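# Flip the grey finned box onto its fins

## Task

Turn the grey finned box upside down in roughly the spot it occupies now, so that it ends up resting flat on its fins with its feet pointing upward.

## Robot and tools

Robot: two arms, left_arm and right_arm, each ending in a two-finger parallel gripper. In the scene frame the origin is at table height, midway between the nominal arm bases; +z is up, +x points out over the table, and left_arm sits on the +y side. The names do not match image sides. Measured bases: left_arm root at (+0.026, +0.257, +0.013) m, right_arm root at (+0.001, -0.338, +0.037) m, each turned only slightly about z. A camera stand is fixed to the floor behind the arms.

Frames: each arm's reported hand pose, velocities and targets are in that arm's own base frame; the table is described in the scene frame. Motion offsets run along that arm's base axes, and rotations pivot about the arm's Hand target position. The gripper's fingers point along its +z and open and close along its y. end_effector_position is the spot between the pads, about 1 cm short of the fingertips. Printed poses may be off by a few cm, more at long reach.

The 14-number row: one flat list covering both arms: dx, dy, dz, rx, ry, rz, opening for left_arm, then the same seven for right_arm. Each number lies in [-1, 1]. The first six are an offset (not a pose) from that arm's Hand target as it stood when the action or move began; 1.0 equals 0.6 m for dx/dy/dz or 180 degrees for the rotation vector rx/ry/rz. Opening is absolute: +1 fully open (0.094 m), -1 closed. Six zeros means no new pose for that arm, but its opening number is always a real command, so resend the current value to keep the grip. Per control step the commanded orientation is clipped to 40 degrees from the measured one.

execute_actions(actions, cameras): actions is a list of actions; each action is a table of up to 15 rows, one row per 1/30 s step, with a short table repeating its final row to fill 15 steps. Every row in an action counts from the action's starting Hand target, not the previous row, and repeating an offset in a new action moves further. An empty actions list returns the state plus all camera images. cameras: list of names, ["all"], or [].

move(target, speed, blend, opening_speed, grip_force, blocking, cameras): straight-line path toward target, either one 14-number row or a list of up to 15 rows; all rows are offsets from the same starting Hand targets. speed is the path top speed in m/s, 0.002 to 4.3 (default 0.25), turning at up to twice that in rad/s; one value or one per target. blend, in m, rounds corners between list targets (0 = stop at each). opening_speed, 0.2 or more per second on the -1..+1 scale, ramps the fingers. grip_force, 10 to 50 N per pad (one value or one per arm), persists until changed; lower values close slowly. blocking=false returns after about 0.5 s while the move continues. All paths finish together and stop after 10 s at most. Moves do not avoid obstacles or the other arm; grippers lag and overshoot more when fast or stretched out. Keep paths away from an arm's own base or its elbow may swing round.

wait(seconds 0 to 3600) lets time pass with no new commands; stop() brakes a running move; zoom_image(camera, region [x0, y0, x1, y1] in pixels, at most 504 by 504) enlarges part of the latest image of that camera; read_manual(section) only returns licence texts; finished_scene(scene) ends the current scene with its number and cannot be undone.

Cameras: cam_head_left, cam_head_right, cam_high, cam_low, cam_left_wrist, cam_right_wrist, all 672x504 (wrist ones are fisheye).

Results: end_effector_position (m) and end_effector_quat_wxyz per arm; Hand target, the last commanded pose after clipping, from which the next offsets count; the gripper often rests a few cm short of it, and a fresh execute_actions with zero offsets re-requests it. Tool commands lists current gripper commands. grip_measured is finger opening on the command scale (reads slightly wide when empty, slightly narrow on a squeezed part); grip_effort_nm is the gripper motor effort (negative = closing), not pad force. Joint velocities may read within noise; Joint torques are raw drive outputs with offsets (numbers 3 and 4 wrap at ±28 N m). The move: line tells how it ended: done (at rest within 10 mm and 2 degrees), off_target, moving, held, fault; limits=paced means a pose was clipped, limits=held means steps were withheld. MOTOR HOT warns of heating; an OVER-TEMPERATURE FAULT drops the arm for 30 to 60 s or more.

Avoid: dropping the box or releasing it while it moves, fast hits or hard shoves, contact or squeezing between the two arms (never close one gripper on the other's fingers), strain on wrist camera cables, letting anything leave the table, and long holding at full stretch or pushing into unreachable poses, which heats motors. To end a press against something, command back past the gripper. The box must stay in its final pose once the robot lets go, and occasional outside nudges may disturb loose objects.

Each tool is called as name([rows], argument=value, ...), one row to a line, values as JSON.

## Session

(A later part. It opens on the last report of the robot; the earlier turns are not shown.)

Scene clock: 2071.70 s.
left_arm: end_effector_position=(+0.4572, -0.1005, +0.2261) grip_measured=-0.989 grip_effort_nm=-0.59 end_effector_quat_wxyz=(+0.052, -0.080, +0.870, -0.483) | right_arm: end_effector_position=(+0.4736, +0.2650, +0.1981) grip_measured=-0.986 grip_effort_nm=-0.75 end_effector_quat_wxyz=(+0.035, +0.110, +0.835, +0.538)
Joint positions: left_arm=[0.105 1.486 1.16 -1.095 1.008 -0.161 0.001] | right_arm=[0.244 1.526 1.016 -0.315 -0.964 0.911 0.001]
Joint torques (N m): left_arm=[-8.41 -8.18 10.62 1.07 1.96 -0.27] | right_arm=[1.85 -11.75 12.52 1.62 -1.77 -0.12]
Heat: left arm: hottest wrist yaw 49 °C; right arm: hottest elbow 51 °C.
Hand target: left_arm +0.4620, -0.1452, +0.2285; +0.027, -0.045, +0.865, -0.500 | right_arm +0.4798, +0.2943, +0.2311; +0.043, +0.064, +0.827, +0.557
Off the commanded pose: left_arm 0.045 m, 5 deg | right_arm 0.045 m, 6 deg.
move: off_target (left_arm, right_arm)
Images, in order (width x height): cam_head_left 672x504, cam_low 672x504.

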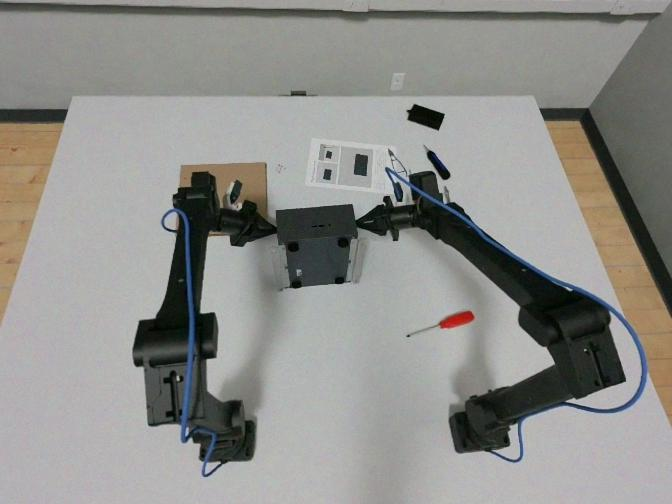

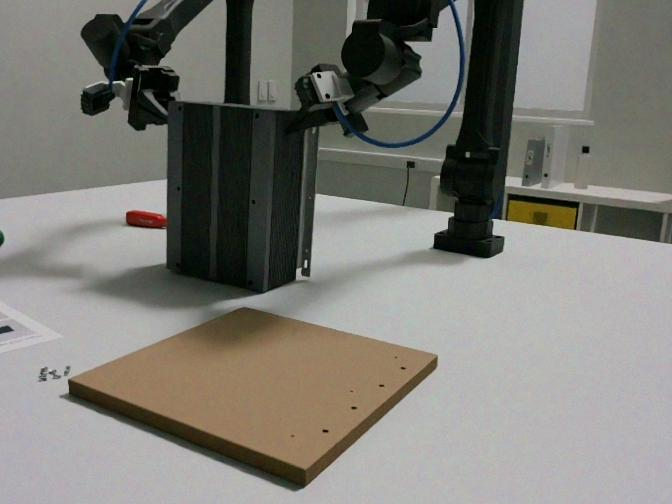

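move([
  [0.117,-0.028,0.003,0,0,0,-1,0.118,0.047,0.003,0,0,0,-1],
  [0.253,-0.062,-0.05,0,0,0,-1,0.255,0.104,-0.05,0,0,0,-1],
  [0.338,-0.102,-0.132,0,0,0,-1,0.34,0.158,-0.132,0,0,0,-1],
], speed=0.07, blend=0.02, cameras=["cam_low","cam_head_left"])

Scene clock: 2094.93 s.
left_arm: end_effector_position=(+0.6411, -0.0911, +0.1004) grip_measured=-0.989 grip_effort_nm=-0.57 end_effector_quat_wxyz=(+0.026, -0.132, +0.872, -0.470) | right_arm: end_effector_position=(+0.6713, +0.2702, +0.0437) grip_measured=-0.986 grip_effort_nm=-0.75 end_effector_quat_wxyz=(+0.015, +0.186, +0.848, +0.497)
Joint positions: left_arm=[0.083 2.048 1.6 -0.942 0.969 -0.313 0.001] | right_arm=[0.195 2.159 1.557 -0.34 -0.895 0.936 0.001]
Joint torques (N m): left_arm=[-14.68 -19.9 14.57 1.72 2.99 -0.49] | right_arm=[11.11 -25.76 15.28 3.3 -3.77 0.09]
Heat: left arm: hottest elbow 47 °C; right arm: hottest elbow 55 °C.
Hand target: left_arm +0.6648, -0.2063, +0.1492; +0.027, -0.045, +0.865, -0.500 | right_arm +0.6839, +0.3890, +0.1519; +0.043, +0.064, +0.827, +0.557
Off the commanded pose: left_arm 0.127 m, 11 deg | right_arm 0.161 m, 16 deg.
move: off_target (left_arm, right_arm)
Images, in order (width x height): cam_head_left 672x504, cam_low 672x504.

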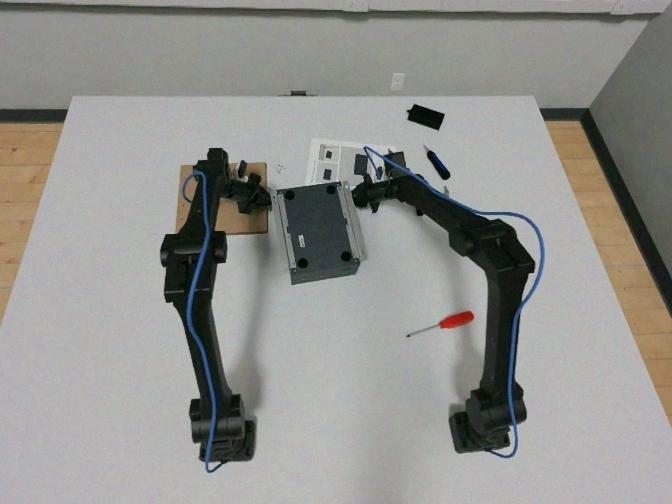

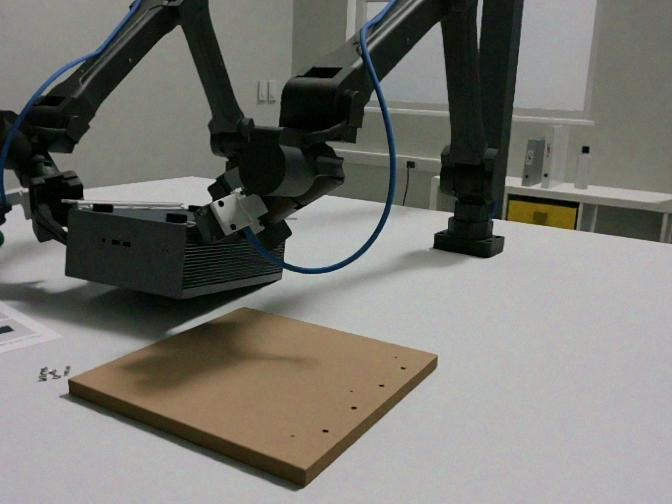

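move([
  [0.01,0,-0.08,0,0,0,-1,0.01,0,-0.05,0,0,0,-1],
  [0.015,0.01,-0.15,0,0,0,-1,0.015,-0.01,-0.13,0,0,0,-1],
], speed=0.05, cameras=["cam_low","cam_head_left","cam_left_wrist","cam_right_wrist"])

Scene clock: 2106.70 s.
left_arm: end_effector_position=(+0.6608, -0.0918, +0.0654) grip_measured=-0.989 grip_effort_nm=-0.57 end_effector_quat_wxyz=(+0.051, -0.120, +0.868, -0.478) | right_arm: end_effector_position=(+0.6817, +0.2681, +0.0088) grip_measured=-0.986 grip_effort_nm=-0.75 end_effector_quat_wxyz=(+0.027, +0.172, +0.840, +0.515)
Joint positions: left_arm=[0.081 2.117 1.602 -0.806 0.983 -0.329 0.001] | right_arm=[0.184 2.236 1.563 -0.222 -0.927 0.936 0.001]
Joint torques (N m): left_arm=[-13.8 -15.68 11.82 2.4 2.31 -0.19] | right_arm=[9.7 -22.12 14.04 3.43 -2.6 -0.02]
Heat: left arm: hottest wrist yaw 50 °C; right arm: hottest elbow 54 °C.
Hand target: left_arm +0.6738, -0.2004, +0.0591; +0.027, -0.045, +0.865, -0.500 | right_arm +0.6930, +0.3829, +0.0741; +0.043, +0.064, +0.827, +0.557
Off the commanded pose: left_arm 0.109 m, 9 deg | right_arm 0.133 m, 14 deg.
move: off_target (left_arm, right_arm)
Images, in order (width x height): cam_head_left 672x504, cam_low 672x504, cam_left_wrist 672x504, cam_right_wrist 672x504.

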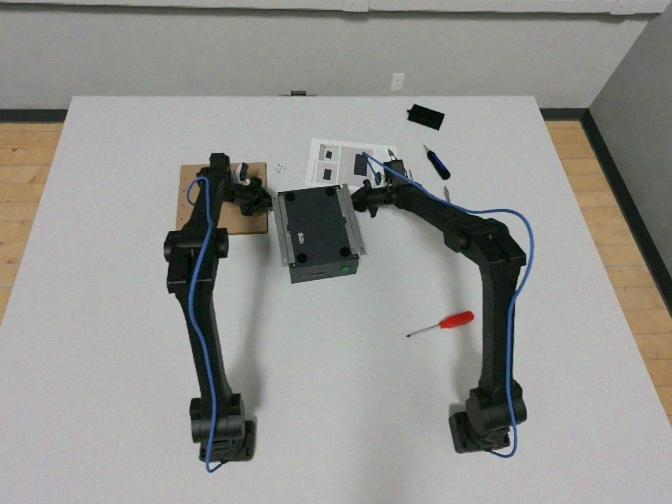

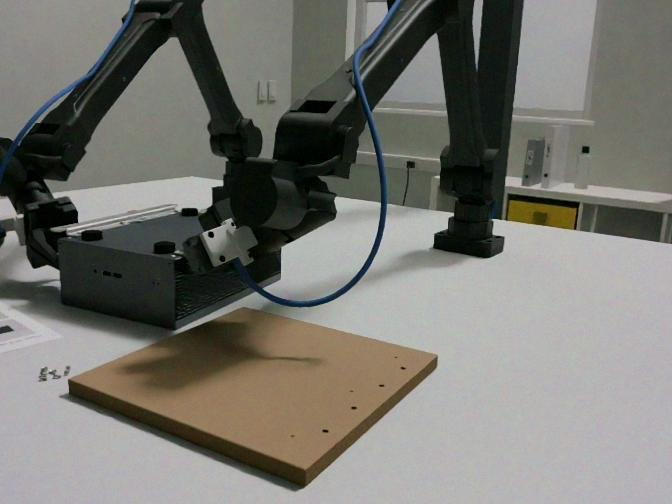

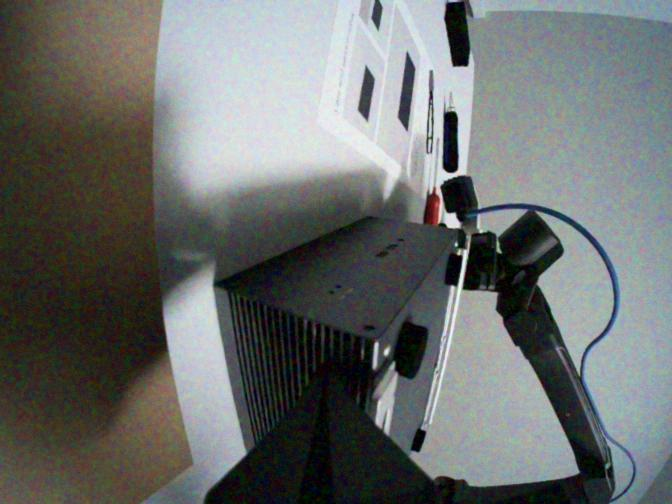

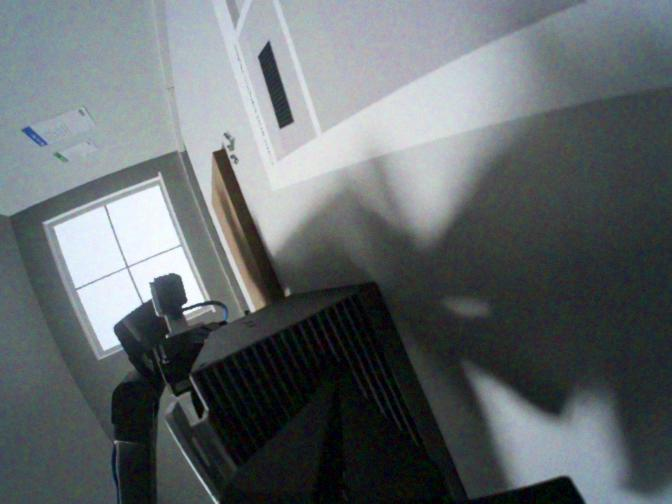

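move([
  [0,0,-0.05,0,0,0,-1,0,0,-0.05,0,0,0,-1],
  [-0.15,0.0,-0.05,0,0,0,-1,-0.15,0.0,-0.05,0,0,0,-1],
], speed=[0.04,0.05], cameras=["cam_low","cam_head_left"])

Scene clock: 2157.43 s.
left_arm: end_effector_position=(+0.6203, -0.0973, +0.0634) grip_measured=-0.989 grip_effort_nm=-0.57 end_effector_quat_wxyz=(+0.103, -0.090, +0.862, -0.488) | right_arm: end_effector_position=(+0.6486, +0.2639, +0.0070) grip_measured=-0.986 grip_effort_nm=-0.75 end_effector_quat_wxyz=(+0.082, +0.156, +0.831, +0.528)
Joint positions: left_arm=[0.081 2.001 1.365 -0.56 1 -0.333 0.001] | right_arm=[0.192 2.16 1.355 0.053 -0.893 0.973 0.001]
Joint torques (N m): left_arm=[-13.8 -15.09 4.16 0.58 1.26 -0.12] | right_arm=[13.04 -22.59 6.32 2.4 -2.68 0.04]
Heat: left arm: hottest elbow 49 °C; right arm: hottest elbow 54 °C.
Hand target: left_arm +0.5839, -0.2004, +0.0293; +0.027, -0.045, +0.865, -0.500 | right_arm +0.6030, +0.3830, +0.0440; +0.043, +0.064, +0.827, +0.557
Off the commanded pose: left_arm 0.115 m, 10 deg | right_arm 0.133 m, 12 deg.
move: off_target (left_arm, right_arm)
Images, in order (width x height): cam_head_left 672x504, cam_low 672x504.

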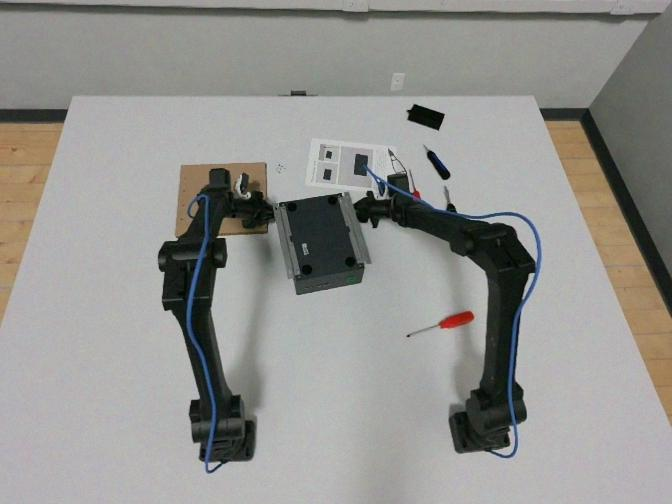

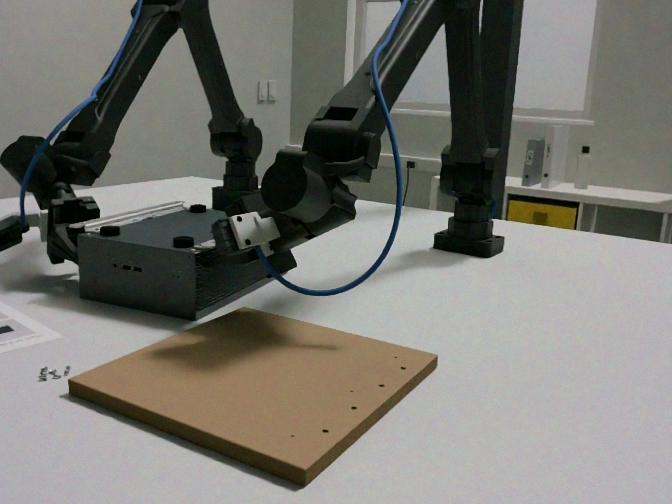

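move(target=[-0.16,-0.03,0,0,0,0,-1,-0.167,-0.04,0,0,0,0,-1], speed=0.05, cameras=["cam_low","cam_head_left"])

Scene clock: 2168.00 s.
left_arm: end_effector_position=(+0.5288, -0.1249, +0.0636) grip_measured=-0.989 grip_effort_nm=-0.57 end_effector_quat_wxyz=(+0.108, -0.089, +0.862, -0.487) | right_arm: end_effector_position=(+0.5518, +0.2416, +0.0059) grip_measured=-0.986 grip_effort_nm=-0.75 end_effector_quat_wxyz=(+0.090, +0.170, +0.832, +0.520)
Joint positions: left_arm=[0.038 1.803 1.034 -0.353 0.98 -0.409 0.001] | right_arm=[0.193 1.984 1.007 0.231 -0.859 0.991 0.001]
Joint torques (N m): left_arm=[-14.33 -10.7 3.81 1.01 1.34 -0.26] | right_arm=[14.45 -19.08 5.23 2.59 -3.52 -0.01]
Heat: left arm: hottest elbow 47 °C; right arm: hottest elbow 52 °C.
Hand target: left_arm +0.4879, -0.2183, +0.0293; +0.027, -0.045, +0.865, -0.500 | right_arm +0.5027, +0.3589, +0.0439; +0.043, +0.064, +0.827, +0.557
Off the commanded pose: left_arm 0.108 m, 11 deg | right_arm 0.133 m, 14 deg.
move: off_target (left_arm, right_arm)
Images, in order (width x height): cam_head_left 672x504, cam_low 672x504.

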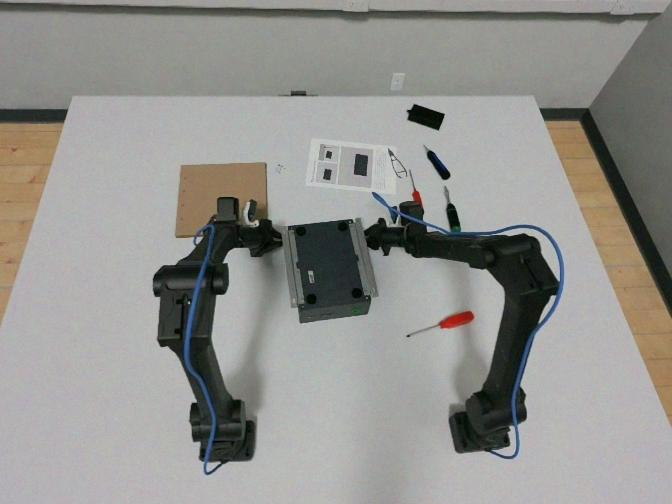

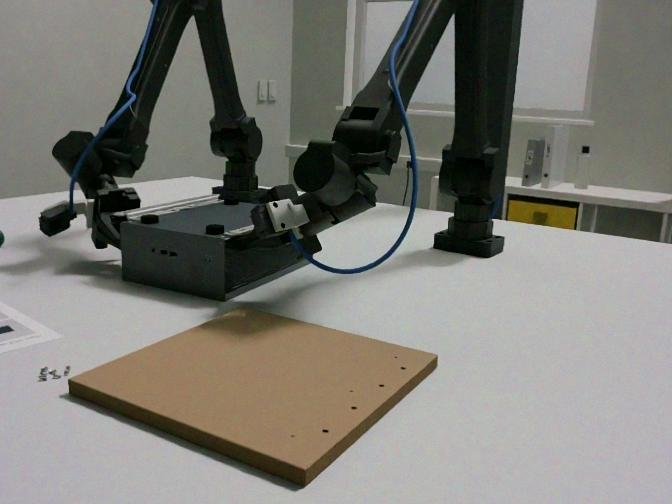

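move([
  [0.0,0.14,0.03,0,0,0,-1,0.0,-0.17,-0.03,0,0,0,-1],
  [0.0,0.28,0.03,0,0,0,-1,0.0,-0.33,-0.03,0,0,0,-1],
], speed=0.06, blend=0.01, cameras=["cam_low","cam_head_left","cam_left_wrist","cam_right_wrist"])

Scene clock: 2182.33 s.
left_arm: end_effector_position=(+0.4768, -0.0556, +0.0511) grip_measured=-0.989 grip_effort_nm=-0.57 end_effector_quat_wxyz=(+0.024, -0.048, +0.864, -0.501) | right_arm: end_effector_position=(+0.4852, +0.1651, +0.0098) grip_measured=-0.986 grip_effort_nm=-0.75 end_effector_quat_wxyz=(+0.020, +0.078, +0.829, +0.554)
Joint positions: left_arm=[0.203 1.884 1.138 -0.998 1.041 0.191 0.001] | right_arm=[0.014 1.937 0.978 -0.278 -1.151 0.419 0.001]
Joint torques (N m): left_arm=[-0.21 -11.81 8.84 -0.03 0.58 0.01] | right_arm=[-1.14 -15.56 7.46 0.88 -0.89 -0.26]
Heat: left arm: hottest elbow 46 °C; right arm: hottest elbow 50 °C.
Hand target: left_arm +0.4879, -0.0503, +0.0471; +0.027, -0.045, +0.865, -0.500 | right_arm +0.5029, +0.1609, +0.0260; +0.043, +0.064, +0.827, +0.557
Off the commanded pose: left_arm 0.013 m, 1 deg | right_arm 0.024 m, 3 deg.
move: off_target (left_arm, right_arm)
Images, in order (width x height): cam_head_left 672x504, cam_low 672x504, cam_left_wrist 672x504, cam_right_wrist 672x504.

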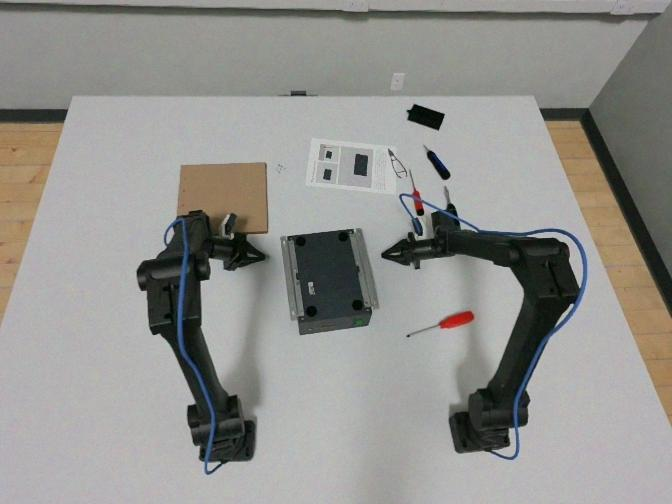

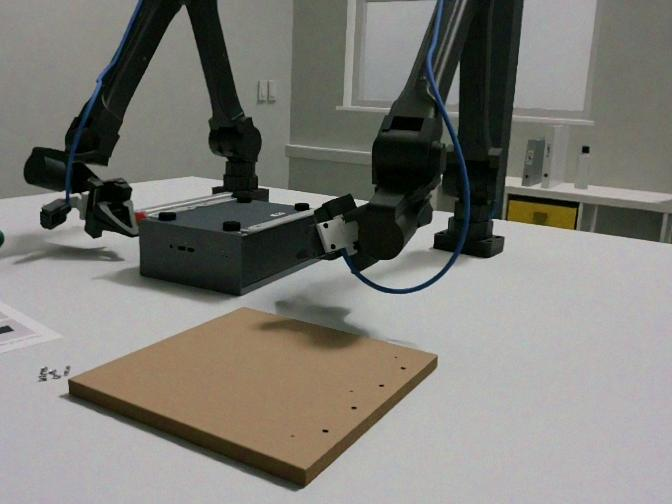

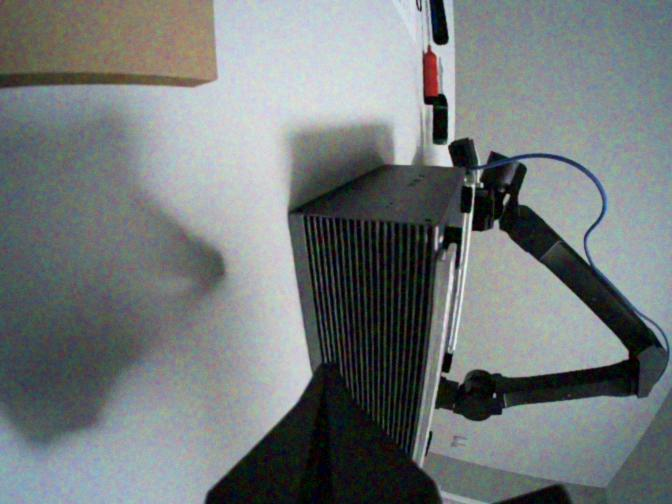

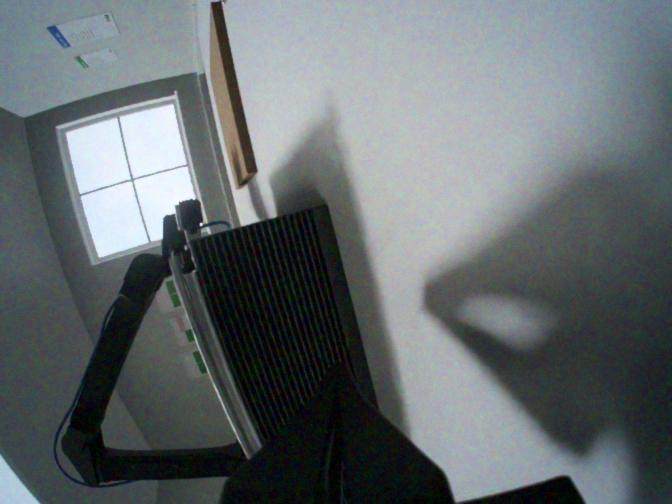

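finished_scene(scene=1)

The scene is finished: the task was done.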